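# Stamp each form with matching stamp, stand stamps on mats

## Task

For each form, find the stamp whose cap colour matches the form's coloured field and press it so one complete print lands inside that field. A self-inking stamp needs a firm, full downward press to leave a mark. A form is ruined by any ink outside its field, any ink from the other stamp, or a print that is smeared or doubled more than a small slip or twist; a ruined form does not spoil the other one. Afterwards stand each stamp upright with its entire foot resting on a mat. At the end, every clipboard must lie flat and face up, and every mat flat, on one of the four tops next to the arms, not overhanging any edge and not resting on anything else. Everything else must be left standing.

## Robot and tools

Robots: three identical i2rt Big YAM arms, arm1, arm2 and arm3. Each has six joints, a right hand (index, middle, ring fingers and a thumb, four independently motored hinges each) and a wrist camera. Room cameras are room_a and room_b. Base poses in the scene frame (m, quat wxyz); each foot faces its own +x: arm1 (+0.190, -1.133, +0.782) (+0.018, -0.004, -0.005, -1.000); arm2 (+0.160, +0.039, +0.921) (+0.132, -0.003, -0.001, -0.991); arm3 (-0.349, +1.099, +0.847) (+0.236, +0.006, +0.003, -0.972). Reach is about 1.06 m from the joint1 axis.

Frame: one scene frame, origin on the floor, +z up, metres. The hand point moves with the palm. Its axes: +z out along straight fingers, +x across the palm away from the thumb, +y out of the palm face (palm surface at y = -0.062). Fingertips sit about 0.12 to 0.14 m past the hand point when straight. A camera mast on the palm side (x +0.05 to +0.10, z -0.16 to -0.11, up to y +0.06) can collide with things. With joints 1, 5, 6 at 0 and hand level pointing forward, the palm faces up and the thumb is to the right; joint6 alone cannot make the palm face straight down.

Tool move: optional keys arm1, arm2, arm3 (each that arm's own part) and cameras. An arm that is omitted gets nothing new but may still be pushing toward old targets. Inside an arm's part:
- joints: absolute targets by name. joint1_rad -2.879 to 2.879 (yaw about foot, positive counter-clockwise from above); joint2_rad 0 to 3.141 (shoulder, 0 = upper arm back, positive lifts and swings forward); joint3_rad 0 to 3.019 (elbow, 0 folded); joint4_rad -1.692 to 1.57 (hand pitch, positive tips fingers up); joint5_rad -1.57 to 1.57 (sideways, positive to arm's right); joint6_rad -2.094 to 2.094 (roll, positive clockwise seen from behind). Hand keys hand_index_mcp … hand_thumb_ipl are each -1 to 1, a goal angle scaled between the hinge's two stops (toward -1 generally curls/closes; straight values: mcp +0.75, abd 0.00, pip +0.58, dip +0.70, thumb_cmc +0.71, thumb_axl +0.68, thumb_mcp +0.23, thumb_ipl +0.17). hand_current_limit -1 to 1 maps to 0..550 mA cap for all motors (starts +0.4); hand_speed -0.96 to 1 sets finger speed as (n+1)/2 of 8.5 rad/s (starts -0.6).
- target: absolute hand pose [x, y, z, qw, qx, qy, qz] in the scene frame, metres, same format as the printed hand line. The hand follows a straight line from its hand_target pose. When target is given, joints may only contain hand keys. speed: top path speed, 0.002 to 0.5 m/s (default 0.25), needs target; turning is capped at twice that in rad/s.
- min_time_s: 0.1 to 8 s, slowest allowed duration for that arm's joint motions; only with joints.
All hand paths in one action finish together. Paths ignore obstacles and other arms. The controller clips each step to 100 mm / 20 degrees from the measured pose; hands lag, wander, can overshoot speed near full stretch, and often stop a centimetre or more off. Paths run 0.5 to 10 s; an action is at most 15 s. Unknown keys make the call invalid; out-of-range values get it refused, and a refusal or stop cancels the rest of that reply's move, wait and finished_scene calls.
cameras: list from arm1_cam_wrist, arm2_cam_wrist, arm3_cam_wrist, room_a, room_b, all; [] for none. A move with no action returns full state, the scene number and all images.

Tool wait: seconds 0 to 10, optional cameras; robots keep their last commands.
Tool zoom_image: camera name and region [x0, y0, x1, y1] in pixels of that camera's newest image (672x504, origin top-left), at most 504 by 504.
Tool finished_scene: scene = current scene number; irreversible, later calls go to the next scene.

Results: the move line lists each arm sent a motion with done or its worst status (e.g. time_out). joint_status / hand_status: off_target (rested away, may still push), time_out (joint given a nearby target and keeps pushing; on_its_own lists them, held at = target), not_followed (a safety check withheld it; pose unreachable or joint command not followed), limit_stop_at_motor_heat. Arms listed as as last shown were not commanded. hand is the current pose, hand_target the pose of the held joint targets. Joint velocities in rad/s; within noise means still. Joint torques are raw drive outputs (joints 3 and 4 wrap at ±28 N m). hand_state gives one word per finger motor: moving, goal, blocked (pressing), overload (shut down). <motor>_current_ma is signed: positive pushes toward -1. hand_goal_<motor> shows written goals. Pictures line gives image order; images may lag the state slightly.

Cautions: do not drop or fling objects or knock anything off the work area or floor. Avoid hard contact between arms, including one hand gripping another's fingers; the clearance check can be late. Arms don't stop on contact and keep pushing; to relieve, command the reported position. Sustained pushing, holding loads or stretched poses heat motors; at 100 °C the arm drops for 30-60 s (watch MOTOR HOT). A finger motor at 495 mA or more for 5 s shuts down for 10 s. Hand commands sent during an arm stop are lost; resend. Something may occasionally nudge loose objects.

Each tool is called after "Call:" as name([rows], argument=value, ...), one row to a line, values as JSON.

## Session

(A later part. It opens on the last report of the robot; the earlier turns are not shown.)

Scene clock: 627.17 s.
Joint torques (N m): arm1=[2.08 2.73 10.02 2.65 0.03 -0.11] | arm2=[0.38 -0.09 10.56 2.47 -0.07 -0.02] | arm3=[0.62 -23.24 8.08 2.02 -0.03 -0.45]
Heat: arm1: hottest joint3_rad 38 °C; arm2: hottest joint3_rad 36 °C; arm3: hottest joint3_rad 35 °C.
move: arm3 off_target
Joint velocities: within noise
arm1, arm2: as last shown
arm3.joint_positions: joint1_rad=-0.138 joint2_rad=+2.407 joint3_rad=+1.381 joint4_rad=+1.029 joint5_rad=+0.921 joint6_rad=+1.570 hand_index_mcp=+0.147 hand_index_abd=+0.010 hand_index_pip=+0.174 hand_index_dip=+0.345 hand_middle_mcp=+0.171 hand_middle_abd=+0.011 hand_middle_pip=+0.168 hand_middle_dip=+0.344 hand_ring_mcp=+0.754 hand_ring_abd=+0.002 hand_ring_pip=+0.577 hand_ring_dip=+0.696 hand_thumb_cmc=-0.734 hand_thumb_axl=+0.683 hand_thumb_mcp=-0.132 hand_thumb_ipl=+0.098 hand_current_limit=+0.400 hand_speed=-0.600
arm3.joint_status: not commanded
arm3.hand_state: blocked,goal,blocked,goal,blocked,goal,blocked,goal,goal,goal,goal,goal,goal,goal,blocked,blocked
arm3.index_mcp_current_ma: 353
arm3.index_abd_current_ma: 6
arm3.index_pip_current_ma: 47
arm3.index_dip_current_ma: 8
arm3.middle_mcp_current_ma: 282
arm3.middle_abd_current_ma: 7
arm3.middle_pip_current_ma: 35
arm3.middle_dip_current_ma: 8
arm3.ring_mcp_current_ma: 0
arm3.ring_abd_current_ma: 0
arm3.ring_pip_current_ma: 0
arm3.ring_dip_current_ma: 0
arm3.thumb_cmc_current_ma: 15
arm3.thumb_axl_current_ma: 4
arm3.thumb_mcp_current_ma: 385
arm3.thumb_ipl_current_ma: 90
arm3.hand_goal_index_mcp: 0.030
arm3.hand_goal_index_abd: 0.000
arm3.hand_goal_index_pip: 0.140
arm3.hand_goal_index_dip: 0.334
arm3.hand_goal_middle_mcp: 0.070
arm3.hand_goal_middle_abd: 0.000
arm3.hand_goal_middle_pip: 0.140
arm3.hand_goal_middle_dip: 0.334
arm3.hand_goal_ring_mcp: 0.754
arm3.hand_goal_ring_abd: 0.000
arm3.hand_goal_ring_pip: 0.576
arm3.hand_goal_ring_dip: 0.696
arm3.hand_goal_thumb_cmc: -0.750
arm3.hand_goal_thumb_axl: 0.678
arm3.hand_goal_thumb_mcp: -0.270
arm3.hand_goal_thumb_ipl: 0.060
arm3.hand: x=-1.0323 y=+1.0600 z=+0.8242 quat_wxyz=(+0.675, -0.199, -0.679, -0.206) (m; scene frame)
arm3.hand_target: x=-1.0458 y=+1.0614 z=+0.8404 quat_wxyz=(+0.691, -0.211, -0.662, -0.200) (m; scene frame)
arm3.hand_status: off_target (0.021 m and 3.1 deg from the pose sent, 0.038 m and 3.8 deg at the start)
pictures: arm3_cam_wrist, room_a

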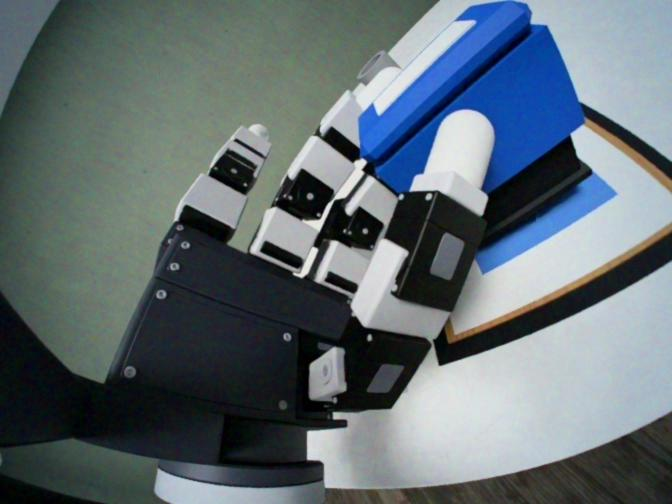

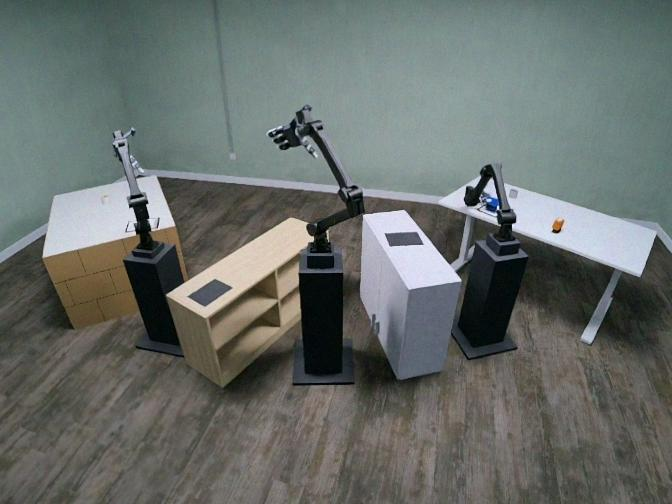

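Call:
move(arm3={"target": [-1.0452, 1.0670, 0.828, 0.6940, -0.2088, -0.6626, -0.1900], "speed": 0.05}, cameras=["arm3_cam_wrist"])

Call:
zoom_image(camera="arm3_cam_wrist", region=[440, 130, 640, 330])

Scene clock: 658.73 s.
Joint torques (N m): arm1=[2.02 2.78 10.03 2.67 0.02 -0.11] | arm2=[0.38 -0.03 10.56 2.47 -0.07 -0.01] | arm3=[0.56 -23 7.05 2.07 -0.06 -0.44]
Heat: arm1: hottest joint3_rad 38 °C; arm2: hottest joint3_rad 36 °C; arm3: hottest joint3_rad 35 °C.
move: arm3 off_target
Joint velocities: within noise
arm1, arm2: as last shown
arm3.joint_positions: joint1_rad=-0.147 joint2_rad=+2.419 joint3_rad=+1.381 joint4_rad=+1.057 joint5_rad=+0.895 joint6_rad=+1.582 hand_index_mcp=+0.147 hand_index_abd=+0.010 hand_index_pip=+0.174 hand_index_dip=+0.345 hand_middle_mcp=+0.171 hand_middle_abd=+0.011 hand_middle_pip=+0.168 hand_middle_dip=+0.344 hand_ring_mcp=+0.754 hand_ring_abd=+0.002 hand_ring_pip=+0.577 hand_ring_dip=+0.696 hand_thumb_cmc=-0.734 hand_thumb_axl=+0.683 hand_thumb_mcp=-0.132 hand_thumb_ipl=+0.098 hand_current_limit=+0.400 hand_speed=-0.600
arm3.joint_status: not commanded
arm3.hand_state: blocked,goal,blocked,goal,blocked,goal,blocked,goal,goal,goal,goal,goal,goal,goal,blocked,blocked
arm3.index_mcp_current_ma: 353
arm3.index_abd_current_ma: 6
arm3.index_pip_current_ma: 47
arm3.index_dip_current_ma: 8
arm3.middle_mcp_current_ma: 282
arm3.middle_abd_current_ma: 7
arm3.middle_pip_current_ma: 35
arm3.middle_dip_current_ma: 8
arm3.ring_mcp_current_ma: 0
arm3.ring_abd_current_ma: 0
arm3.ring_pip_current_ma: 0
arm3.ring_dip_current_ma: 0
arm3.thumb_cmc_current_ma: 15
arm3.thumb_axl_current_ma: 4
arm3.thumb_mcp_current_ma: 385
arm3.thumb_ipl_current_ma: 90
arm3.hand_goal_index_mcp: 0.030
arm3.hand_goal_index_abd: 0.000
arm3.hand_goal_index_pip: 0.140
arm3.hand_goal_index_dip: 0.334
arm3.hand_goal_middle_mcp: 0.070
arm3.hand_goal_middle_abd: 0.000
arm3.hand_goal_middle_pip: 0.140
arm3.hand_goal_middle_dip: 0.334
arm3.hand_goal_ring_mcp: 0.754
arm3.hand_goal_ring_abd: 0.000
arm3.hand_goal_ring_pip: 0.576
arm3.hand_goal_ring_dip: 0.696
arm3.hand_goal_thumb_cmc: -0.750
arm3.hand_goal_thumb_axl: 0.678
arm3.hand_goal_thumb_mcp: -0.270
arm3.hand_goal_thumb_ipl: 0.060
arm3.hand: x=-1.0360 y=+1.0639 z=+0.8186 quat_wxyz=(+0.683, -0.201, -0.676, -0.193) (m; scene frame)
arm3.hand_target: x=-1.0447 y=+1.0672 z=+0.8281 quat_wxyz=(+0.694, -0.209, -0.663, -0.190) (m; scene frame)
arm3.hand_status: off_target (0.014 m and 2.2 deg from the pose sent, 0.015 m and 3.6 deg at the start)
pictures: arm3_cam_wrist

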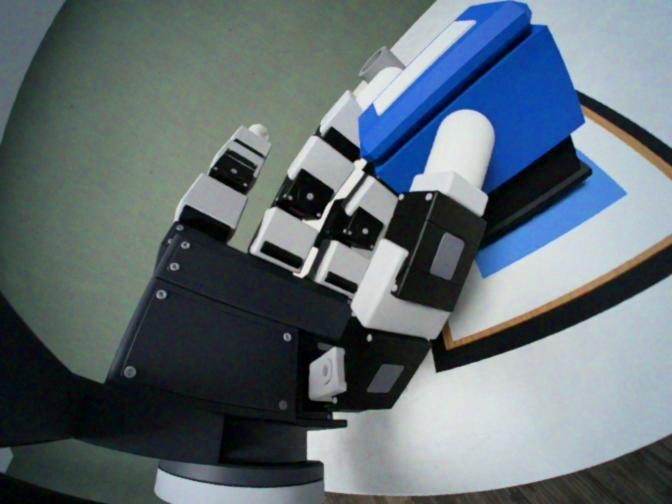

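Scaled by 2.520 from the camera's 672x504 image, which has a finer 960x720 frame.

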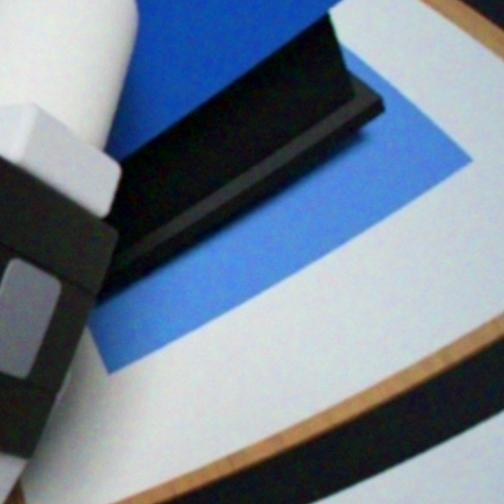

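Call:
move(arm3={"target": [-1.0394, 1.0687, 0.822, 0.6915, -0.2131, -0.6613, -0.1987], "speed": 0.04}, cameras=["arm3_cam_wrist"])

Call:
zoom_image(camera="arm3_cam_wrist", region=[440, 130, 640, 330])

Scene clock: 686.90 s.
Joint torques (N m): arm1=[2.08 2.73 10.02 2.66 0.03 -0.11] | arm2=[0.44 -0.09 10.56 2.47 -0.07 -0.02] | arm3=[0.73 -22.89 6.8 2.07 0.07 -0.53]
Heat: arm1: hottest joint3_rad 38 °C; arm2: hottest joint3_rad 36 °C; arm3: hottest joint2_rad 35 °C.
move: arm3 off_target
Joint velocities: within noise
arm1, arm2: as last shown
arm3.joint_positions: joint1_rad=-0.147 joint2_rad=+2.431 joint3_rad=+1.381 joint4_rad=+1.071 joint5_rad=+0.911 joint6_rad=+1.582 hand_index_mcp=+0.147 hand_index_abd=+0.010 hand_index_pip=+0.174 hand_index_dip=+0.345 hand_middle_mcp=+0.171 hand_middle_abd=+0.011 hand_middle_pip=+0.168 hand_middle_dip=+0.344 hand_ring_mcp=+0.754 hand_ring_abd=+0.002 hand_ring_pip=+0.577 hand_ring_dip=+0.696 hand_thumb_cmc=-0.734 hand_thumb_axl=+0.683 hand_thumb_mcp=-0.132 hand_thumb_ipl=+0.098 hand_current_limit=+0.400 hand_speed=-0.600
arm3.joint_status: not commanded
arm3.hand_state: blocked,goal,blocked,goal,blocked,goal,blocked,goal,goal,goal,goal,goal,goal,goal,blocked,blocked
arm3.index_mcp_current_ma: 353
arm3.index_abd_current_ma: 6
arm3.index_pip_current_ma: 47
arm3.index_dip_current_ma: 8
arm3.middle_mcp_current_ma: 282
arm3.middle_abd_current_ma: 7
arm3.middle_pip_current_ma: 35
arm3.middle_dip_current_ma: 8
arm3.ring_mcp_current_ma: 0
arm3.ring_abd_current_ma: 0
arm3.ring_pip_current_ma: 0
arm3.ring_dip_current_ma: 0
arm3.thumb_cmc_current_ma: 15
arm3.thumb_axl_current_ma: 4
arm3.thumb_mcp_current_ma: 385
arm3.thumb_ipl_current_ma: 90
arm3.hand_goal_index_mcp: 0.030
arm3.hand_goal_index_abd: 0.000
arm3.hand_goal_index_pip: 0.140
arm3.hand_goal_index_dip: 0.334
arm3.hand_goal_middle_mcp: 0.070
arm3.hand_goal_middle_abd: 0.000
arm3.hand_goal_middle_pip: 0.140
arm3.hand_goal_middle_dip: 0.334
arm3.hand_goal_ring_mcp: 0.754
arm3.hand_goal_ring_abd: 0.000
arm3.hand_goal_ring_pip: 0.576
arm3.hand_goal_ring_dip: 0.696
arm3.hand_goal_thumb_cmc: -0.750
arm3.hand_goal_thumb_axl: 0.678
arm3.hand_goal_thumb_mcp: -0.270
arm3.hand_goal_thumb_ipl: 0.060
arm3.hand: x=-1.0318 y=+1.0661 z=+0.8129 quat_wxyz=(+0.682, -0.207, -0.673, -0.199) (m; scene frame)
arm3.hand_target: x=-1.0390 y=+1.0689 z=+0.8219 quat_wxyz=(+0.691, -0.213, -0.661, -0.199) (m; scene frame)
arm3.hand_status: off_target (0.012 m and 1.9 deg from the pose sent, 0.007 m and 2.5 deg at the start)
pictures: arm3_cam_wrist

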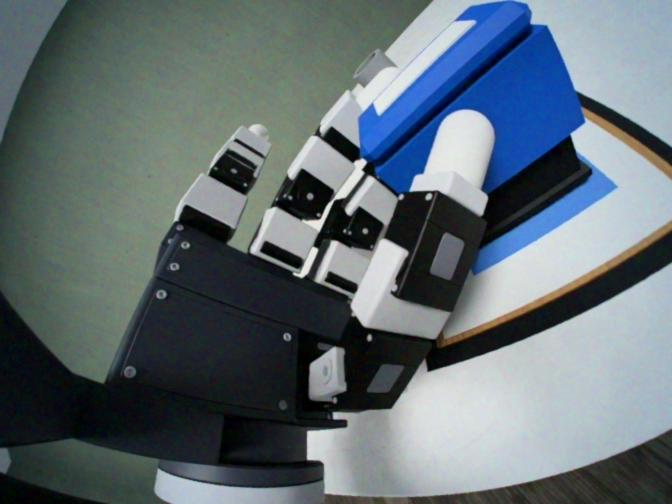

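Scaled by 2.520 from the camera's 672x504 image, which has a finer 960x720 frame.

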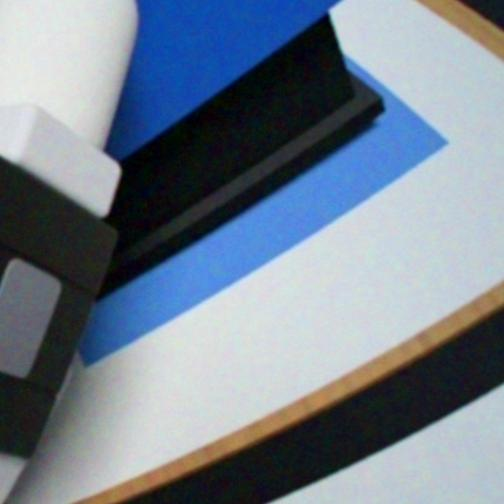

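Call:
move(arm3={"target": [-1.0394, 1.0687, 0.813, 0.6915, -0.2131, -0.6613, -0.1987], "speed": 0.03}, cameras=["arm3_cam_wrist"])

Call:
zoom_image(camera="arm3_cam_wrist", region=[440, 130, 640, 330])

Scene clock: 698.13 s.
Joint torques (N m): arm1=[2.08 2.73 10 2.67 0.03 -0.11] | arm2=[0.38 -0.03 10.56 2.47 -0.07 -0.02] | arm3=[0.79 -21.83 7.41 1.94 0.06 -0.48]
Heat: arm1: hottest joint3_rad 38 °C; arm2: hottest joint3_rad 36 °C; arm3: hottest joint2_rad 35 °C.
move: arm3 done
Joint velocities: within noise
arm1, arm2: as last shown
arm3.joint_positions: joint1_rad=-0.147 joint2_rad=+2.439 joint3_rad=+1.381 joint4_rad=+1.085 joint5_rad=+0.912 joint6_rad=+1.579 hand_index_mcp=+0.147 hand_index_abd=+0.009 hand_index_pip=+0.174 hand_index_dip=+0.345 hand_middle_mcp=+0.171 hand_middle_abd=+0.009 hand_middle_pip=+0.168 hand_middle_dip=+0.344 hand_ring_mcp=+0.754 hand_ring_abd=+0.002 hand_ring_pip=+0.577 hand_ring_dip=+0.696 hand_thumb_cmc=-0.736 hand_thumb_axl=+0.683 hand_thumb_mcp=-0.132 hand_thumb_ipl=+0.098 hand_current_limit=+0.400 hand_speed=-0.600
arm3.joint_status: not commanded
arm3.hand_state: blocked,goal,blocked,goal,blocked,goal,blocked,goal,goal,goal,goal,goal,goal,goal,blocked,blocked
arm3.index_mcp_current_ma: 352
arm3.index_abd_current_ma: 5
arm3.index_pip_current_ma: 47
arm3.index_dip_current_ma: 8
arm3.middle_mcp_current_ma: 282
arm3.middle_abd_current_ma: 5
arm3.middle_pip_current_ma: 35
arm3.middle_dip_current_ma: 8
arm3.ring_mcp_current_ma: 0
arm3.ring_abd_current_ma: 0
arm3.ring_pip_current_ma: 0
arm3.ring_dip_current_ma: 0
arm3.thumb_cmc_current_ma: 13
arm3.thumb_axl_current_ma: 4
arm3.thumb_mcp_current_ma: 385
arm3.thumb_ipl_current_ma: 90
arm3.hand_goal_index_mcp: 0.030
arm3.hand_goal_index_abd: 0.000
arm3.hand_goal_index_pip: 0.140
arm3.hand_goal_index_dip: 0.334
arm3.hand_goal_middle_mcp: 0.070
arm3.hand_goal_middle_abd: 0.000
arm3.hand_goal_middle_pip: 0.140
arm3.hand_goal_middle_dip: 0.334
arm3.hand_goal_ring_mcp: 0.754
arm3.hand_goal_ring_abd: 0.000
arm3.hand_goal_ring_pip: 0.576
arm3.hand_goal_ring_dip: 0.696
arm3.hand_goal_thumb_cmc: -0.750
arm3.hand_goal_thumb_axl: 0.678
arm3.hand_goal_thumb_mcp: -0.270
arm3.hand_goal_thumb_ipl: 0.060
arm3.hand: x=-1.0306 y=+1.0665 z=+0.8095 quat_wxyz=(+0.683, -0.207, -0.672, -0.198) (m; scene frame)
arm3.hand_target: x=-1.0390 y=+1.0689 z=+0.8130 quat_wxyz=(+0.691, -0.213, -0.661, -0.199) (m; scene frame)
arm3.hand_status: done (0.010 m and 1.7 deg from the pose sent, 0.008 m and 1.9 deg at the start)
pictures: arm3_cam_wrist

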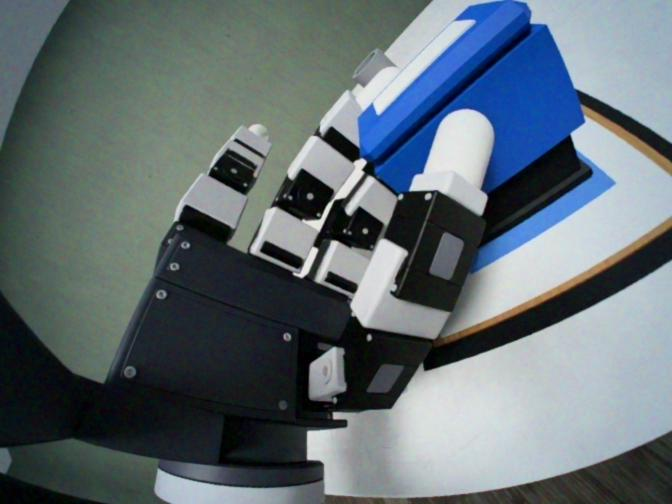

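Scaled by 2.520 from the camera's 672x504 image, which has a finer 960x720 frame.

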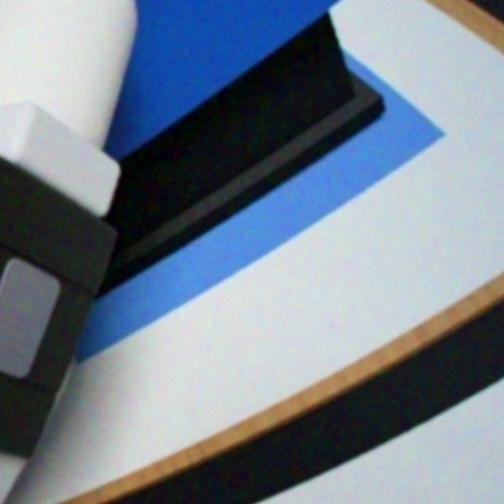

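Call:
move(arm3={"target": [-1.0394, 1.0687, 0.8105, 0.6915, -0.2131, -0.6613, -0.1987], "speed": 0.03, "joints": {"hand_index_mcp": 0.13, "hand_middle_mcp": 0.15, "hand_thumb_mcp": -0.15}}, cameras=[])

Call:
move(arm3={"joints": {"hand_index_mcp": 0.22, "hand_middle_mcp": 0.24, "hand_thumb_mcp": -0.08}}, cameras=[])

Call:
move(arm3={"joints": {"hand_index_mcp": 0.342, "hand_middle_mcp": 0.342, "hand_thumb_mcp": 0.02}}, cameras=["arm3_cam_wrist"])

Call:
zoom_image(camera="arm3_cam_wrist", region=[440, 130, 640, 330])

Scene clock: 709.43 s.
Joint torques (N m): arm1=[2.02 2.67 10.02 2.67 0.03 -0.11] | arm2=[0.32 -0.09 10.55 2.47 -0.07 -0.01] | arm3=[0.73 -21.71 7.39 1.91 0.04 -0.42]
Heat: arm1: hottest joint3_rad 38 °C; arm2: hottest joint3_rad 37 °C; arm3: hottest joint2_rad 35 °C.
move: arm3 off_target
Joint velocities: within noise
arm1, arm2: as last shown
arm3.joint_positions: joint1_rad=-0.147 joint2_rad=+2.442 joint3_rad=+1.383 joint4_rad=+1.090 joint5_rad=+0.912 joint6_rad=+1.573 hand_index_mcp=+0.153 hand_index_abd=+0.009 hand_index_pip=+0.169 hand_index_dip=+0.345 hand_middle_mcp=+0.176 hand_middle_abd=+0.009 hand_middle_pip=+0.166 hand_middle_dip=+0.344 hand_ring_mcp=+0.754 hand_ring_abd=+0.002 hand_ring_pip=+0.577 hand_ring_dip=+0.696 hand_thumb_cmc=-0.736 hand_thumb_axl=+0.682 hand_thumb_mcp=-0.121 hand_thumb_ipl=+0.091 hand_current_limit=+0.400 hand_speed=-0.600
arm3.joint_status: hand_index_mcp off_target (ended at +0.153, target +0.130); hand_middle_mcp off_target (ended at +0.176, target +0.150); hand_thumb_mcp off_target (ended at -0.121, target -0.150)
arm3.hand_state: blocked,goal,blocked,goal,blocked,goal,blocked,goal,goal,goal,goal,goal,goal,goal,blocked,blocked
arm3.index_mcp_current_ma: 29
arm3.index_abd_current_ma: 5
arm3.index_pip_current_ma: 36
arm3.index_dip_current_ma: 8
arm3.middle_mcp_current_ma: 35
arm3.middle_abd_current_ma: 5
arm3.middle_pip_current_ma: 30
arm3.middle_dip_current_ma: 8
arm3.ring_mcp_current_ma: 0
arm3.ring_abd_current_ma: 0
arm3.ring_pip_current_ma: 0
arm3.ring_dip_current_ma: 0
arm3.thumb_cmc_current_ma: 12
arm3.thumb_axl_current_ma: 3
arm3.thumb_mcp_current_ma: 55
arm3.thumb_ipl_current_ma: 66
arm3.hand_goal_index_mcp: 0.130
arm3.hand_goal_index_abd: 0.000
arm3.hand_goal_index_pip: 0.140
arm3.hand_goal_index_dip: 0.334
arm3.hand_goal_middle_mcp: 0.150
arm3.hand_goal_middle_abd: 0.000
arm3.hand_goal_middle_pip: 0.140
arm3.hand_goal_middle_dip: 0.334
arm3.hand_goal_ring_mcp: 0.754
arm3.hand_goal_ring_abd: 0.000
arm3.hand_goal_ring_pip: 0.576
arm3.hand_goal_ring_dip: 0.696
arm3.hand_goal_thumb_cmc: -0.750
arm3.hand_goal_thumb_axl: 0.678
arm3.hand_goal_thumb_mcp: -0.150
arm3.hand_goal_thumb_ipl: 0.060
arm3.hand: x=-1.0309 y=+1.0666 z=+0.8092 quat_wxyz=(+0.683, -0.206, -0.671, -0.200) (m; scene frame)
arm3.hand_target: x=-1.0390 y=+1.0689 z=+0.8105 quat_wxyz=(+0.691, -0.213, -0.661, -0.199) (m; scene frame)
arm3.hand_status: done (0.009 m and 1.7 deg from the pose sent, 0.009 m and 1.7 deg at the start)
pictures: none
No camera images: "cameras" was empty.

Scene clock: 710.00 s.
Joint torques (N m): arm1=[2.08 2.73 10.03 2.67 0.02 -0.11] | arm2=[0.38 -0.09 10.56 2.47 -0.06 -0.02] | arm3=[0.85 -21.83 7.39 1.91 0.03 -0.4]
Heat: arm1: hottest joint3_rad 38 °C; arm2: hottest joint3_rad 37 °C; arm3: hottest joint2_rad 35 °C.
move: arm3 done
Joint velocities: within noise
arm1, arm2: as last shown
arm3.joint_positions: joint1_rad=-0.147 joint2_rad=+2.445 joint3_rad=+1.383 joint4_rad=+1.090 joint5_rad=+0.912 joint6_rad=+1.573 hand_index_mcp=+0.218 hand_index_abd=+0.009 hand_index_pip=+0.143 hand_index_dip=+0.337 hand_middle_mcp=+0.238 hand_middle_abd=+0.009 hand_middle_pip=+0.143 hand_middle_dip=+0.337 hand_ring_mcp=+0.754 hand_ring_abd=+0.002 hand_ring_pip=+0.577 hand_ring_dip=+0.696 hand_thumb_cmc=-0.739 hand_thumb_axl=+0.680 hand_thumb_mcp=-0.080 hand_thumb_ipl=+0.064 hand_current_limit=+0.400 hand_speed=-0.600
arm3.joint_status: all done
arm3.hand_state: goal,goal,goal,goal,goal,goal,goal,goal,goal,goal,goal,goal,goal,goal,goal,goal
arm3.index_mcp_current_ma: -1
arm3.index_abd_current_ma: 5
arm3.index_pip_current_ma: 1
arm3.index_dip_current_ma: 1
arm3.middle_mcp_current_ma: -1
arm3.middle_abd_current_ma: 5
arm3.middle_pip_current_ma: 1
arm3.middle_dip_current_ma: 1
arm3.ring_mcp_current_ma: 0
arm3.ring_abd_current_ma: 0
arm3.ring_pip_current_ma: 0
arm3.ring_dip_current_ma: 0
arm3.thumb_cmc_current_ma: 9
arm3.thumb_axl_current_ma: 1
arm3.thumb_mcp_current_ma: 0
arm3.thumb_ipl_current_ma: 2
arm3.hand_goal_index_mcp: 0.220
arm3.hand_goal_index_abd: 0.000
arm3.hand_goal_index_pip: 0.140
arm3.hand_goal_index_dip: 0.334
arm3.hand_goal_middle_mcp: 0.240
arm3.hand_goal_middle_abd: 0.000
arm3.hand_goal_middle_pip: 0.140
arm3.hand_goal_middle_dip: 0.334
arm3.hand_goal_ring_mcp: 0.754
arm3.hand_goal_ring_abd: 0.000
arm3.hand_goal_ring_pip: 0.576
arm3.hand_goal_ring_dip: 0.696
arm3.hand_goal_thumb_cmc: -0.750
arm3.hand_goal_thumb_axl: 0.678
arm3.hand_goal_thumb_mcp: -0.080
arm3.hand_goal_thumb_ipl: 0.060
arm3.hand: x=-1.0304 y=+1.0667 z=+0.8078 quat_wxyz=(+0.683, -0.206, -0.672, -0.201) (m; scene frame)
arm3.hand_target: x=-1.0390 y=+1.0689 z=+0.8106 quat_wxyz=(+0.691, -0.213, -0.661, -0.199) (m; scene frame)
arm3.hand_status: not commanded
pictures: none
No camera images: "cameras" was empty.

Scene clock: 710.53 s.
Joint torques (N m): arm1=[2.02 2.73 10.03 2.66 0.02 -0.11] | arm2=[0.32 -0.09 10.56 2.47 -0.07 -0.01] | arm3=[0.73 -21.77 7.46 1.92 0.02 -0.4]
Heat: arm1: hottest joint3_rad 38 °C; arm2: hottest joint3_rad 37 °C; arm3: hottest joint2_rad 35 °C.
move: arm3 done
Joint velocities: within noise
arm1.joint_positions: joint1_rad=+0.735 joint2_rad=+0.647 joint3_rad=+1.436 joint4_rad=-1.366 joint5_rad=+0.029 joint6_rad=+1.135 hand_index_mcp=+0.755 hand_index_abd=+0.000 hand_index_pip=+0.577 hand_index_dip=+0.696 hand_middle_mcp=+0.755 hand_middle_abd=+0.000 hand_middle_pip=+0.577 hand_middle_dip=+0.696 hand_ring_mcp=+0.755 hand_ring_abd=+0.000 hand_ring_pip=+0.577 hand_ring_dip=+0.696 hand_thumb_cmc=+0.715 hand_thumb_axl=+0.677 hand_thumb_mcp=+0.226 hand_thumb_ipl=+0.168 hand_current_limit=+0.400 hand_speed=-0.600
arm1.joint_status: not commanded
arm1.hand_state: goal,goal,goal,goal,goal,goal,goal,goal,goal,goal,goal,goal,goal,goal,goal,goal
arm1.index_mcp_current_ma: 4
arm1.index_abd_current_ma: 1
arm1.index_pip_current_ma: 2
arm1.index_dip_current_ma: 0
arm1.middle_mcp_current_ma: 4
arm1.middle_abd_current_ma: 1
arm1.middle_pip_current_ma: 2
arm1.middle_dip_current_ma: 0
arm1.ring_mcp_current_ma: 4
arm1.ring_abd_current_ma: 1
arm1.ring_pip_current_ma: 2
arm1.ring_dip_current_ma: 0
arm1.thumb_cmc_current_ma: 2
arm1.thumb_axl_current_ma: -3
arm1.thumb_mcp_current_ma: -2
arm1.thumb_ipl_current_ma: -1
arm1.hand_goal_index_mcp: 0.754
arm1.hand_goal_index_abd: 0.000
arm1.hand_goal_index_pip: 0.576
arm1.hand_goal_index_dip: 0.696
arm1.hand_goal_middle_mcp: 0.754
arm1.hand_goal_middle_abd: 0.000
arm1.hand_goal_middle_pip: 0.576
arm1.hand_goal_middle_dip: 0.696
arm1.hand_goal_ring_mcp: 0.754
arm1.hand_goal_ring_abd: 0.000
arm1.hand_goal_ring_pip: 0.576
arm1.hand_goal_ring_dip: 0.696
arm1.hand_goal_thumb_cmc: 0.714
arm1.hand_goal_thumb_axl: 0.678
arm1.hand_goal_thumb_mcp: 0.226
arm1.hand_goal_thumb_ipl: 0.168
arm1.hand: x=-0.0438 y=-1.2302 z=+1.3483 quat_wxyz=(+0.478, +0.491, -0.725, +0.069) (m; scene frame)
arm1.hand_target: x=-0.0402 y=-1.2316 z=+1.3606 quat_wxyz=(+0.490, +0.492, -0.716, +0.075) (m; scene frame)
arm1.hand_status: not commanded
arm2: as last shown
arm3.joint_positions: joint1_rad=-0.147 joint2_rad=+2.445 joint3_rad=+1.383 joint4_rad=+1.090 joint5_rad=+0.912 joint6_rad=+1.573 hand_index_mcp=+0.340 hand_index_abd=+0.009 hand_index_pip=+0.143 hand_index_dip=+0.336 hand_middle_mcp=+0.339 hand_middle_abd=+0.009 hand_middle_pip=+0.142 hand_middle_dip=+0.336 hand_ring_mcp=+0.754 hand_ring_abd=+0.002 hand_ring_pip=+0.577 hand_ring_dip=+0.696 hand_thumb_cmc=-0.739 hand_thumb_axl=+0.680 hand_thumb_mcp=+0.017 hand_thumb_ipl=+0.062 hand_current_limit=+0.400 hand_speed=-0.600
arm3.joint_status: all done
arm3.hand_state: goal,goal,goal,goal,goal,goal,goal,goal,goal,goal,goal,goal,goal,goal,goal,goal
arm3.index_mcp_current_ma: -1
arm3.index_abd_current_ma: 5
arm3.index_pip_current_ma: 1
arm3.index_dip_current_ma: 1
arm3.middle_mcp_current_ma: -1
arm3.middle_abd_current_ma: 5
arm3.middle_pip_current_ma: 1
arm3.middle_dip_current_ma: 1
arm3.ring_mcp_current_ma: 0
arm3.ring_abd_current_ma: 0
arm3.ring_pip_current_ma: 0
arm3.ring_dip_current_ma: 0
arm3.thumb_cmc_current_ma: 9
arm3.thumb_axl_current_ma: 1
arm3.thumb_mcp_current_ma: -2
arm3.thumb_ipl_current_ma: 1
arm3.hand_goal_index_mcp: 0.342
arm3.hand_goal_index_abd: 0.000
arm3.hand_goal_index_pip: 0.140
arm3.hand_goal_index_dip: 0.334
arm3.hand_goal_middle_mcp: 0.342
arm3.hand_goal_middle_abd: 0.000
arm3.hand_goal_middle_pip: 0.140
arm3.hand_goal_middle_dip: 0.334
arm3.hand_goal_ring_mcp: 0.754
arm3.hand_goal_ring_abd: 0.000
arm3.hand_goal_ring_pip: 0.576
arm3.hand_goal_ring_dip: 0.696
arm3.hand_goal_thumb_cmc: -0.750
arm3.hand_goal_thumb_axl: 0.678
arm3.hand_goal_thumb_mcp: 0.020
arm3.hand_goal_thumb_ipl: 0.060
arm3.hand: x=-1.0304 y=+1.0668 z=+0.8075 quat_wxyz=(+0.683, -0.206, -0.672, -0.201) (m; scene frame)
arm3.hand_target: x=-1.0390 y=+1.0689 z=+0.8105 quat_wxyz=(+0.691, -0.213, -0.661, -0.199) (m; scene frame)
arm3.hand_status: not commanded
pictures: arm3_cam_wrist

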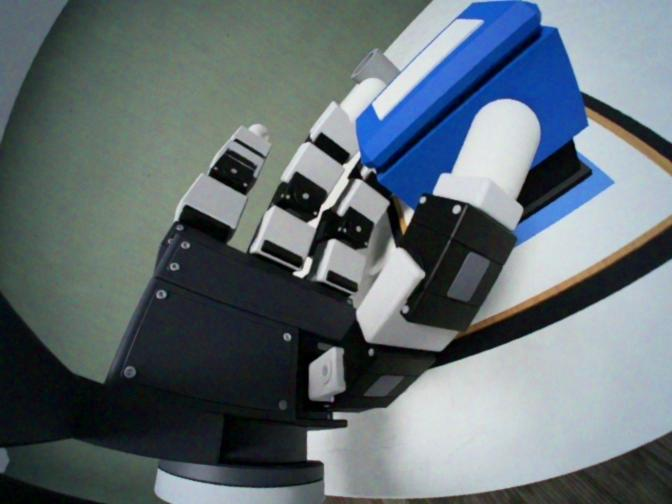

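Scaled by 2.520 from the camera's 672x504 image, which has a finer 960x720 frame.

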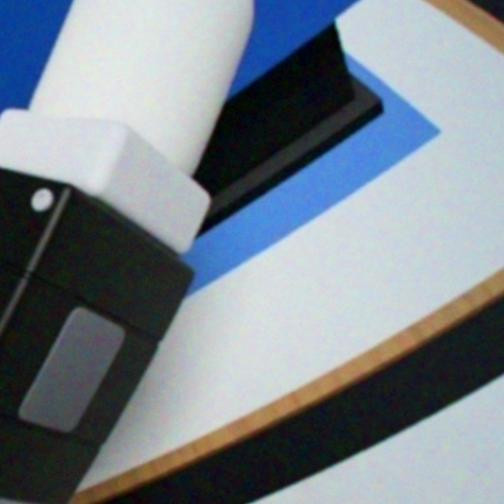

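Call:
move(arm3={"target": [-1.0394, 1.0687, 0.96, 0.6915, -0.2131, -0.6613, -0.1987], "speed": 0.12}, cameras=["arm3_cam_wrist"])

Call:
zoom_image(camera="arm3_cam_wrist", region=[440, 130, 672, 330])

Call:
move(arm3={"target": [-1.04, 1.09, 1.12, 0.6915, -0.2131, -0.6613, -0.1987], "speed": 0.2, "joints": {"hand_index_mcp": 0.754, "hand_index_pip": 0.577, "hand_index_dip": 0.696, "hand_middle_mcp": 0.754, "hand_middle_pip": 0.577, "hand_middle_dip": 0.696, "hand_thumb_cmc": 0.714, "hand_thumb_mcp": 0.225, "hand_thumb_ipl": 0.168}}, cameras=["arm3_cam_wrist"])

Call:
zoom_image(camera="arm3_cam_wrist", region=[440, 130, 672, 330])

Scene clock: 759.67 s.
Joint torques (N m): arm1=[2.02 2.73 10 2.66 0.03 -0.11] | arm2=[0.38 -0.09 10.56 2.45 -0.07 -0.01] | arm3=[0.79 -24.76 6.71 1.02 -0.02 -0.38]
Heat: arm1: hottest joint3_rad 38 °C; arm2: hottest joint3_rad 37 °C; arm3: hottest joint2_rad 34 °C.
move: arm3 off_target
Joint velocities: within noise
arm1: as last shown
arm2.joint_positions: joint1_rad=+0.716 joint2_rad=+0.642 joint3_rad=+1.453 joint4_rad=-1.214 joint5_rad=-0.095 joint6_rad=+1.077 hand_index_mcp=+0.755 hand_index_abd=+0.001 hand_index_pip=+0.577 hand_index_dip=+0.696 hand_middle_mcp=+0.755 hand_middle_abd=+0.001 hand_middle_pip=+0.577 hand_middle_dip=+0.696 hand_ring_mcp=+0.755 hand_ring_abd=+0.001 hand_ring_pip=+0.577 hand_ring_dip=+0.696 hand_thumb_cmc=+0.715 hand_thumb_axl=+0.677 hand_thumb_mcp=+0.226 hand_thumb_ipl=+0.168 hand_current_limit=+0.400 hand_speed=-0.600
arm2.joint_status: not commanded
arm2.hand_state: goal,goal,goal,goal,goal,goal,goal,goal,goal,goal,goal,goal,goal,goal,goal,goal
arm2.index_mcp_current_ma: 1
arm2.index_abd_current_ma: 0
arm2.index_pip_current_ma: 1
arm2.index_dip_current_ma: 0
arm2.middle_mcp_current_ma: 1
arm2.middle_abd_current_ma: 0
arm2.middle_pip_current_ma: 1
arm2.middle_dip_current_ma: 0
arm2.ring_mcp_current_ma: 1
arm2.ring_abd_current_ma: 1
arm2.ring_pip_current_ma: 1
arm2.ring_dip_current_ma: 0
arm2.thumb_cmc_current_ma: 1
arm2.thumb_axl_current_ma: -1
arm2.thumb_mcp_current_ma: 0
arm2.thumb_ipl_current_ma: 0
arm2.hand_goal_index_mcp: 0.754
arm2.hand_goal_index_abd: 0.000
arm2.hand_goal_index_pip: 0.576
arm2.hand_goal_index_dip: 0.696
arm2.hand_goal_middle_mcp: 0.754
arm2.hand_goal_middle_abd: 0.000
arm2.hand_goal_middle_pip: 0.576
arm2.hand_goal_middle_dip: 0.696
arm2.hand_goal_ring_mcp: 0.754
arm2.hand_goal_ring_abd: 0.000
arm2.hand_goal_ring_pip: 0.576
arm2.hand_goal_ring_dip: 0.696
arm2.hand_goal_thumb_cmc: 0.714
arm2.hand_goal_thumb_axl: 0.678
arm2.hand_goal_thumb_mcp: 0.226
arm2.hand_goal_thumb_ipl: 0.168
arm2.hand: x=-0.0406 y=-0.1414 z=+1.5305 quat_wxyz=(+0.527, +0.580, -0.597, +0.170) (m; scene frame)
arm2.hand_target: x=-0.0383 y=-0.1379 z=+1.5446 quat_wxyz=(+0.540, +0.574, -0.590, +0.173) (m; scene frame)
arm2.hand_status: not commanded
arm3.joint_positions: joint1_rad=-0.147 joint2_rad=+2.172 joint3_rad=+1.334 joint4_rad=+0.881 joint5_rad=+0.912 joint6_rad=+1.570 hand_index_mcp=+0.340 hand_index_abd=+0.009 hand_index_pip=+0.143 hand_index_dip=+0.336 hand_middle_mcp=+0.339 hand_middle_abd=+0.009 hand_middle_pip=+0.142 hand_middle_dip=+0.336 hand_ring_mcp=+0.754 hand_ring_abd=+0.002 hand_ring_pip=+0.577 hand_ring_dip=+0.696 hand_thumb_cmc=-0.739 hand_thumb_axl=+0.680 hand_thumb_mcp=+0.017 hand_thumb_ipl=+0.062 hand_current_limit=+0.400 hand_speed=-0.600
arm3.joint_status: not commanded
arm3.hand_state: goal,goal,goal,goal,goal,goal,goal,goal,goal,goal,goal,goal,goal,goal,goal,goal
arm3.index_mcp_current_ma: -1
arm3.index_abd_current_ma: 5
arm3.index_pip_current_ma: 1
arm3.index_dip_current_ma: 1
arm3.middle_mcp_current_ma: -1
arm3.middle_abd_current_ma: 5
arm3.middle_pip_current_ma: 1
arm3.middle_dip_current_ma: 1
arm3.ring_mcp_current_ma: 0
arm3.ring_abd_current_ma: 0
arm3.ring_pip_current_ma: 0
arm3.ring_dip_current_ma: 0
arm3.thumb_cmc_current_ma: 9
arm3.thumb_axl_current_ma: 1
arm3.thumb_mcp_current_ma: -2
arm3.thumb_ipl_current_ma: 1
arm3.hand_goal_index_mcp: 0.342
arm3.hand_goal_index_abd: 0.000
arm3.hand_goal_index_pip: 0.140
arm3.hand_goal_index_dip: 0.334
arm3.hand_goal_middle_mcp: 0.342
arm3.hand_goal_middle_abd: 0.000
arm3.hand_goal_middle_pip: 0.140
arm3.hand_goal_middle_dip: 0.334
arm3.hand_goal_ring_mcp: 0.754
arm3.hand_goal_ring_abd: 0.000
arm3.hand_goal_ring_pip: 0.576
arm3.hand_goal_ring_dip: 0.696
arm3.hand_goal_thumb_cmc: -0.750
arm3.hand_goal_thumb_axl: 0.678
arm3.hand_goal_thumb_mcp: 0.020
arm3.hand_goal_thumb_ipl: 0.060
arm3.hand: x=-1.0373 y=+1.0639 z=+0.9421 quat_wxyz=(+0.687, -0.208, -0.668, -0.199) (m; scene frame)
arm3.hand_target: x=-1.0392 y=+1.0689 z=+0.9597 quat_wxyz=(+0.691, -0.213, -0.661, -0.199) (m; scene frame)
arm3.hand_status: off_target (0.019 m and 1.1 deg from the pose sent, 0.153 m and 1.8 deg at the start)
pictures: arm3_cam_wrist

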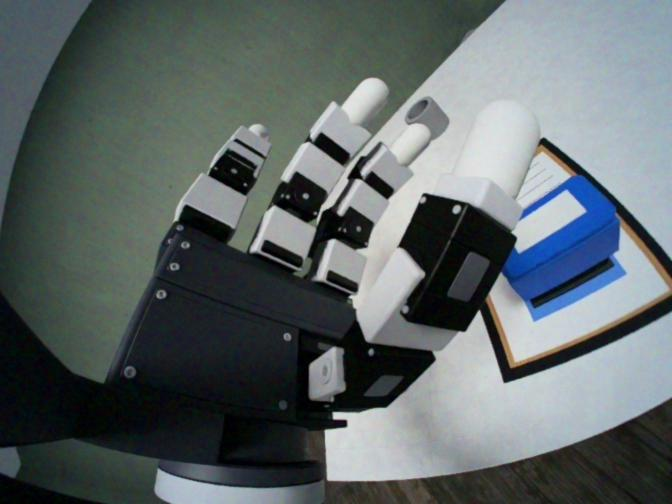

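Scaled by 2.172 from the camera's 672x504 image, which has a finer 960x720 frame.

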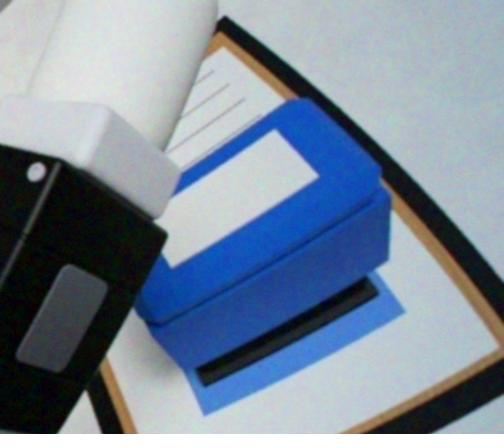

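Scene clock: 761.33 s.
Joint torques (N m): arm1=[2.02 2.73 10.03 2.66 0.03 -0.11] | arm2=[0.32 -0.03 10.56 2.47 -0.06 -0.01] | arm3=[0.56 -23.12 11.43 1.14 -0.04 -0.14]
Heat: arm1: hottest joint3_rad 38 °C; arm2: hottest joint3_rad 37 °C; arm3: hottest joint2_rad 34 °C.
move: arm3 off_target
Joint velocities: within noise
arm1, arm2: as last shown
arm3.joint_positions: joint1_rad=-0.179 joint2_rad=+1.899 joint3_rad=+1.350 joint4_rad=+0.549 joint5_rad=+0.880 joint6_rad=+1.566 hand_index_mcp=+0.752 hand_index_abd=+0.009 hand_index_pip=+0.575 hand_index_dip=+0.694 hand_middle_mcp=+0.752 hand_middle_abd=+0.009 hand_middle_pip=+0.575 hand_middle_dip=+0.694 hand_ring_mcp=+0.754 hand_ring_abd=+0.002 hand_ring_pip=+0.577 hand_ring_dip=+0.696 hand_thumb_cmc=+0.711 hand_thumb_axl=+0.680 hand_thumb_mcp=+0.224 hand_thumb_ipl=+0.166 hand_current_limit=+0.400 hand_speed=-0.600
arm3.joint_status: all done
arm3.hand_state: goal,goal,goal,goal,goal,goal,goal,goal,goal,goal,goal,goal,goal,goal,goal,goal
arm3.index_mcp_current_ma: -1
arm3.index_abd_current_ma: 5
arm3.index_pip_current_ma: -1
arm3.index_dip_current_ma: -1
arm3.middle_mcp_current_ma: -1
arm3.middle_abd_current_ma: 5
arm3.middle_pip_current_ma: -1
arm3.middle_dip_current_ma: -1
arm3.ring_mcp_current_ma: 0
arm3.ring_abd_current_ma: 0
arm3.ring_pip_current_ma: 0
arm3.ring_dip_current_ma: 0
arm3.thumb_cmc_current_ma: -1
arm3.thumb_axl_current_ma: 1
arm3.thumb_mcp_current_ma: -1
arm3.thumb_ipl_current_ma: -1
arm3.hand_goal_index_mcp: 0.754
arm3.hand_goal_index_abd: 0.000
arm3.hand_goal_index_pip: 0.578
arm3.hand_goal_index_dip: 0.696
arm3.hand_goal_middle_mcp: 0.754
arm3.hand_goal_middle_abd: 0.000
arm3.hand_goal_middle_pip: 0.578
arm3.hand_goal_middle_dip: 0.696
arm3.hand_goal_ring_mcp: 0.754
arm3.hand_goal_ring_abd: 0.000
arm3.hand_goal_ring_pip: 0.576
arm3.hand_goal_ring_dip: 0.696
arm3.hand_goal_thumb_cmc: 0.714
arm3.hand_goal_thumb_axl: 0.678
arm3.hand_goal_thumb_mcp: 0.226
arm3.hand_goal_thumb_ipl: 0.168
arm3.hand: x=-1.0312 y=+1.0862 z=+1.0853 quat_wxyz=(+0.674, -0.198, -0.681, -0.209) (m; scene frame)
arm3.hand_target: x=-1.0382 y=+1.0901 z=+1.1199 quat_wxyz=(+0.692, -0.213, -0.661, -0.199) (m; scene frame)
arm3.hand_status: off_target (0.036 m and 3.7 deg from the pose sent, 0.180 m and 1.1 deg at the start)
pictures: arm3_cam_wrist

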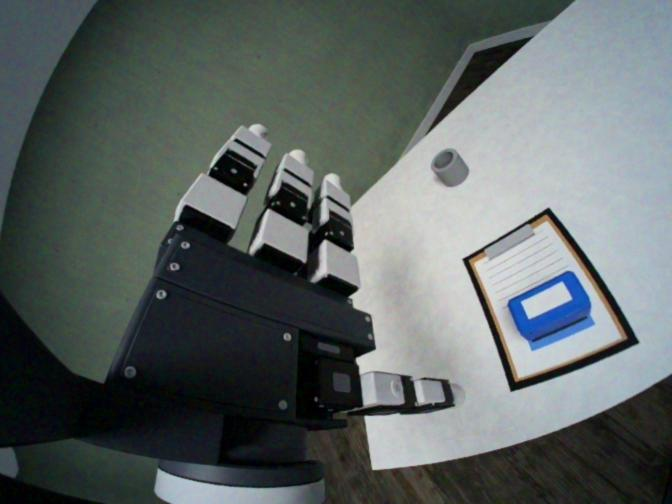

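Scaled by 2.172 from the camera's 672x504 image, which has a finer 960x720 frame.

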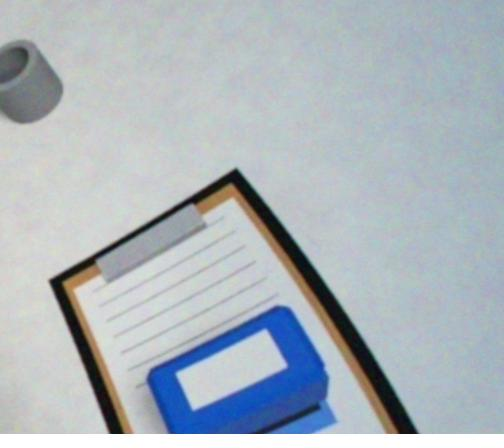

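Call:
move(arm3={"target": [-1.0665, 1.1447, 1.14, 0.0, 0.4577, -0.8891, 0.0], "speed": 0.5}, cameras=["arm3_cam_wrist", "room_a"])

Scene clock: 769.73 s.
Joint torques (N m): arm1=[2.08 2.73 9.99 2.67 0.03 -0.11] | arm2=[0.38 -0.03 10.56 2.45 -0.07 -0.01] | arm3=[0.67 -21.6 11.49 -0.05 0.12 -0.19]
Heat: arm1: hottest joint3_rad 38 °C; arm2: hottest joint3_rad 37 °C; arm3: hottest joint2_rad 34 °C.
move: arm3 off_target
Joint velocities: within noise
arm1, arm2: as last shown
arm3.joint_positions: joint1_rad=-0.438 joint2_rad=+2.023 joint3_rad=+2.243 joint4_rad=-1.673 joint5_rad=+0.005 joint6_rad=+0.647 hand_index_mcp=+0.754 hand_index_abd=+0.003 hand_index_pip=+0.576 hand_index_dip=+0.694 hand_middle_mcp=+0.753 hand_middle_abd=+0.004 hand_middle_pip=+0.576 hand_middle_dip=+0.694 hand_ring_mcp=+0.754 hand_ring_abd=+0.002 hand_ring_pip=+0.577 hand_ring_dip=+0.696 hand_thumb_cmc=+0.714 hand_thumb_axl=+0.680 hand_thumb_mcp=+0.224 hand_thumb_ipl=+0.166 hand_current_limit=+0.400 hand_speed=-0.600
arm3.joint_status: not commanded
arm3.hand_state: goal,goal,goal,goal,goal,goal,goal,goal,goal,goal,goal,goal,goal,goal,goal,goal
arm3.index_mcp_current_ma: 0
arm3.index_abd_current_ma: 1
arm3.index_pip_current_ma: -1
arm3.index_dip_current_ma: -1
arm3.middle_mcp_current_ma: 0
arm3.middle_abd_current_ma: 1
arm3.middle_pip_current_ma: -1
arm3.middle_dip_current_ma: -1
arm3.ring_mcp_current_ma: 0
arm3.ring_abd_current_ma: 0
arm3.ring_pip_current_ma: 0
arm3.ring_dip_current_ma: 0
arm3.thumb_cmc_current_ma: 0
arm3.thumb_axl_current_ma: 1
arm3.thumb_mcp_current_ma: -1
arm3.thumb_ipl_current_ma: -1
arm3.hand_goal_index_mcp: 0.754
arm3.hand_goal_index_abd: 0.000
arm3.hand_goal_index_pip: 0.578
arm3.hand_goal_index_dip: 0.696
arm3.hand_goal_middle_mcp: 0.754
arm3.hand_goal_middle_abd: 0.000
arm3.hand_goal_middle_pip: 0.578
arm3.hand_goal_middle_dip: 0.696
arm3.hand_goal_ring_mcp: 0.754
arm3.hand_goal_ring_abd: 0.000
arm3.hand_goal_ring_pip: 0.576
arm3.hand_goal_ring_dip: 0.696
arm3.hand_goal_thumb_cmc: 0.714
arm3.hand_goal_thumb_axl: 0.678
arm3.hand_goal_thumb_mcp: 0.226
arm3.hand_goal_thumb_ipl: 0.168
arm3.hand: x=-1.0581 y=+1.1404 z=+1.1256 quat_wxyz=(+0.045, +0.462, -0.885, -0.029) (m; scene frame)
arm3.hand_target: x=-1.0655 y=+1.1446 z=+1.1395 quat_wxyz=(+0.057, +0.463, -0.884, -0.036) (m; scene frame)
arm3.hand_status: off_target (0.017 m and 6.2 deg from the pose sent, 0.087 m and 118.1 deg at the start; a joint's target at an end of its range on 31 of 97 steps)
pictures: arm3_cam_wrist, room_a

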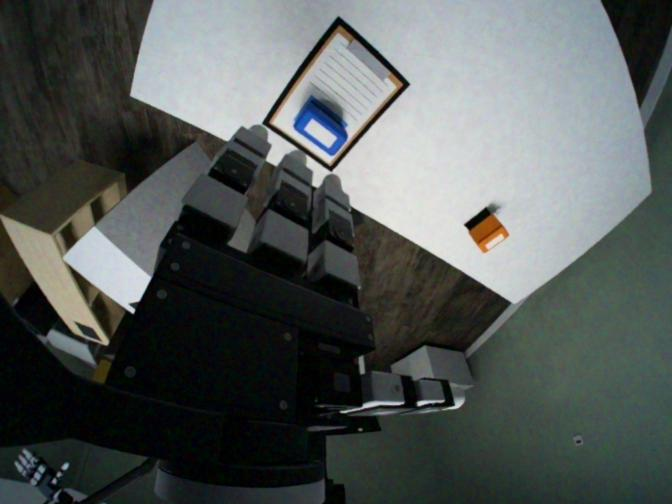

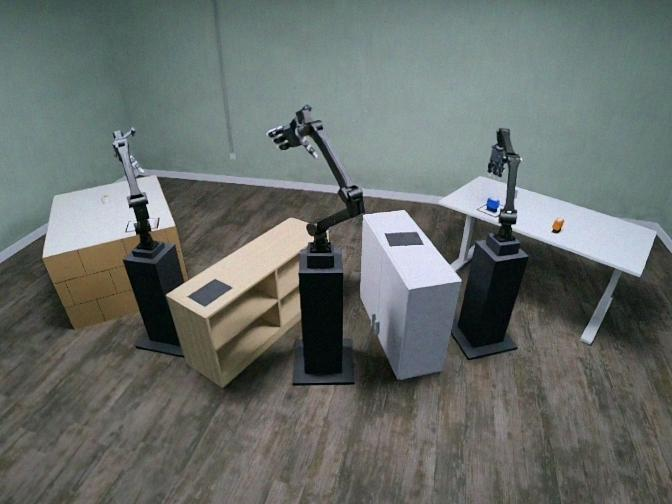

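Call:
move(arm3={"target": [-1.0735, 1.1487, 1.010, 0.0, 0.4577, -0.8891, 0.0], "speed": 0.15}, cameras=["arm3_cam_wrist", "room_a"])

Call:
zoom_image(camera="arm3_cam_wrist", region=[230, 50, 430, 250])

Scene clock: 778.43 s.
Joint torques (N m): arm1=[2.02 2.67 10.03 2.69 0.03 -0.11] | arm2=[0.32 -0.03 10.56 2.47 -0.07 -0.02] | arm3=[0.38 -23.71 8.65 0.35 -0.03 -0.09]
Heat: arm1: hottest joint3_rad 38 °C; arm2: hottest joint3_rad 37 °C; arm3: hottest joint3_rad 36 °C.
move: arm3 done
Joint velocities: within noise
arm1, arm2: as last shown
arm3.joint_positions: joint1_rad=-0.442 joint2_rad=+2.133 joint3_rad=+2.135 joint4_rad=-1.580 joint5_rad=-0.006 joint6_rad=+0.646 hand_index_mcp=+0.754 hand_index_abd=+0.003 hand_index_pip=+0.576 hand_index_dip=+0.694 hand_middle_mcp=+0.753 hand_middle_abd=+0.003 hand_middle_pip=+0.576 hand_middle_dip=+0.694 hand_ring_mcp=+0.754 hand_ring_abd=+0.002 hand_ring_pip=+0.577 hand_ring_dip=+0.696 hand_thumb_cmc=+0.714 hand_thumb_axl=+0.680 hand_thumb_mcp=+0.223 hand_thumb_ipl=+0.166 hand_current_limit=+0.400 hand_speed=-0.600
arm3.joint_status: not commanded
arm3.hand_state: goal,goal,goal,goal,goal,goal,goal,goal,goal,goal,goal,goal,goal,goal,goal,goal
arm3.index_mcp_current_ma: 0
arm3.index_abd_current_ma: 1
arm3.index_pip_current_ma: -1
arm3.index_dip_current_ma: -1
arm3.middle_mcp_current_ma: 0
arm3.middle_abd_current_ma: 1
arm3.middle_pip_current_ma: -1
arm3.middle_dip_current_ma: -1
arm3.ring_mcp_current_ma: 0
arm3.ring_abd_current_ma: 0
arm3.ring_pip_current_ma: 0
arm3.ring_dip_current_ma: 0
arm3.thumb_cmc_current_ma: 0
arm3.thumb_axl_current_ma: 1
arm3.thumb_mcp_current_ma: -1
arm3.thumb_ipl_current_ma: -1
arm3.hand_goal_index_mcp: 0.754
arm3.hand_goal_index_abd: 0.000
arm3.hand_goal_index_pip: 0.578
arm3.hand_goal_index_dip: 0.696
arm3.hand_goal_middle_mcp: 0.754
arm3.hand_goal_middle_abd: 0.000
arm3.hand_goal_middle_pip: 0.578
arm3.hand_goal_middle_dip: 0.696
arm3.hand_goal_ring_mcp: 0.754
arm3.hand_goal_ring_abd: 0.000
arm3.hand_goal_ring_pip: 0.576
arm3.hand_goal_ring_dip: 0.696
arm3.hand_goal_thumb_cmc: 0.714
arm3.hand_goal_thumb_axl: 0.678
arm3.hand_goal_thumb_mcp: 0.226
arm3.hand_goal_thumb_ipl: 0.168
arm3.hand: x=-1.0680 y=+1.1423 z=+1.0069 quat_wxyz=(-0.009, +0.461, -0.887, +0.003) (m; scene frame)
arm3.hand_target: x=-1.0733 y=+1.1488 z=+1.0100 quat_wxyz=(+0.000, +0.458, -0.889, +0.000) (m; scene frame)
arm3.hand_status: done (0.009 m and 1.2 deg from the pose sent, 0.117 m and 6.2 deg at the start)
pictures: arm3_cam_wrist, room_a

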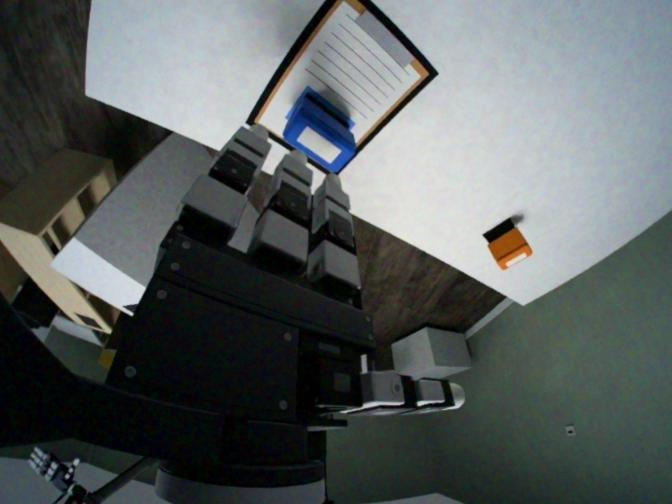

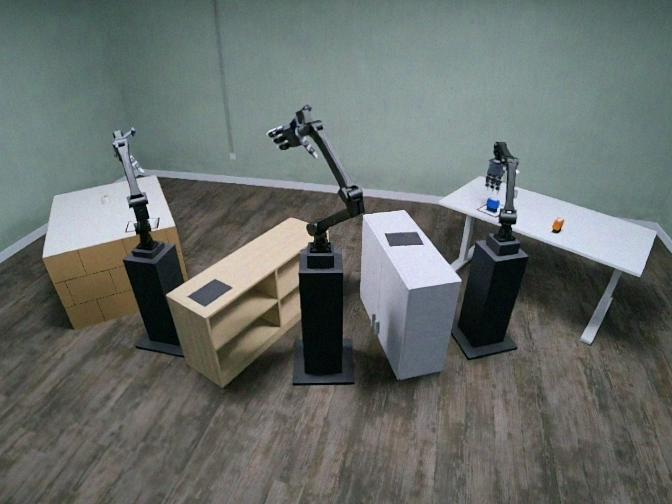

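Scaled by 2.520 from the camera's 672x504 image, which has a finer 960x720 frame.

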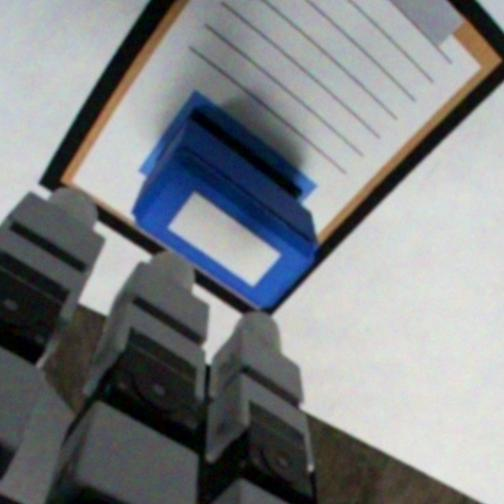

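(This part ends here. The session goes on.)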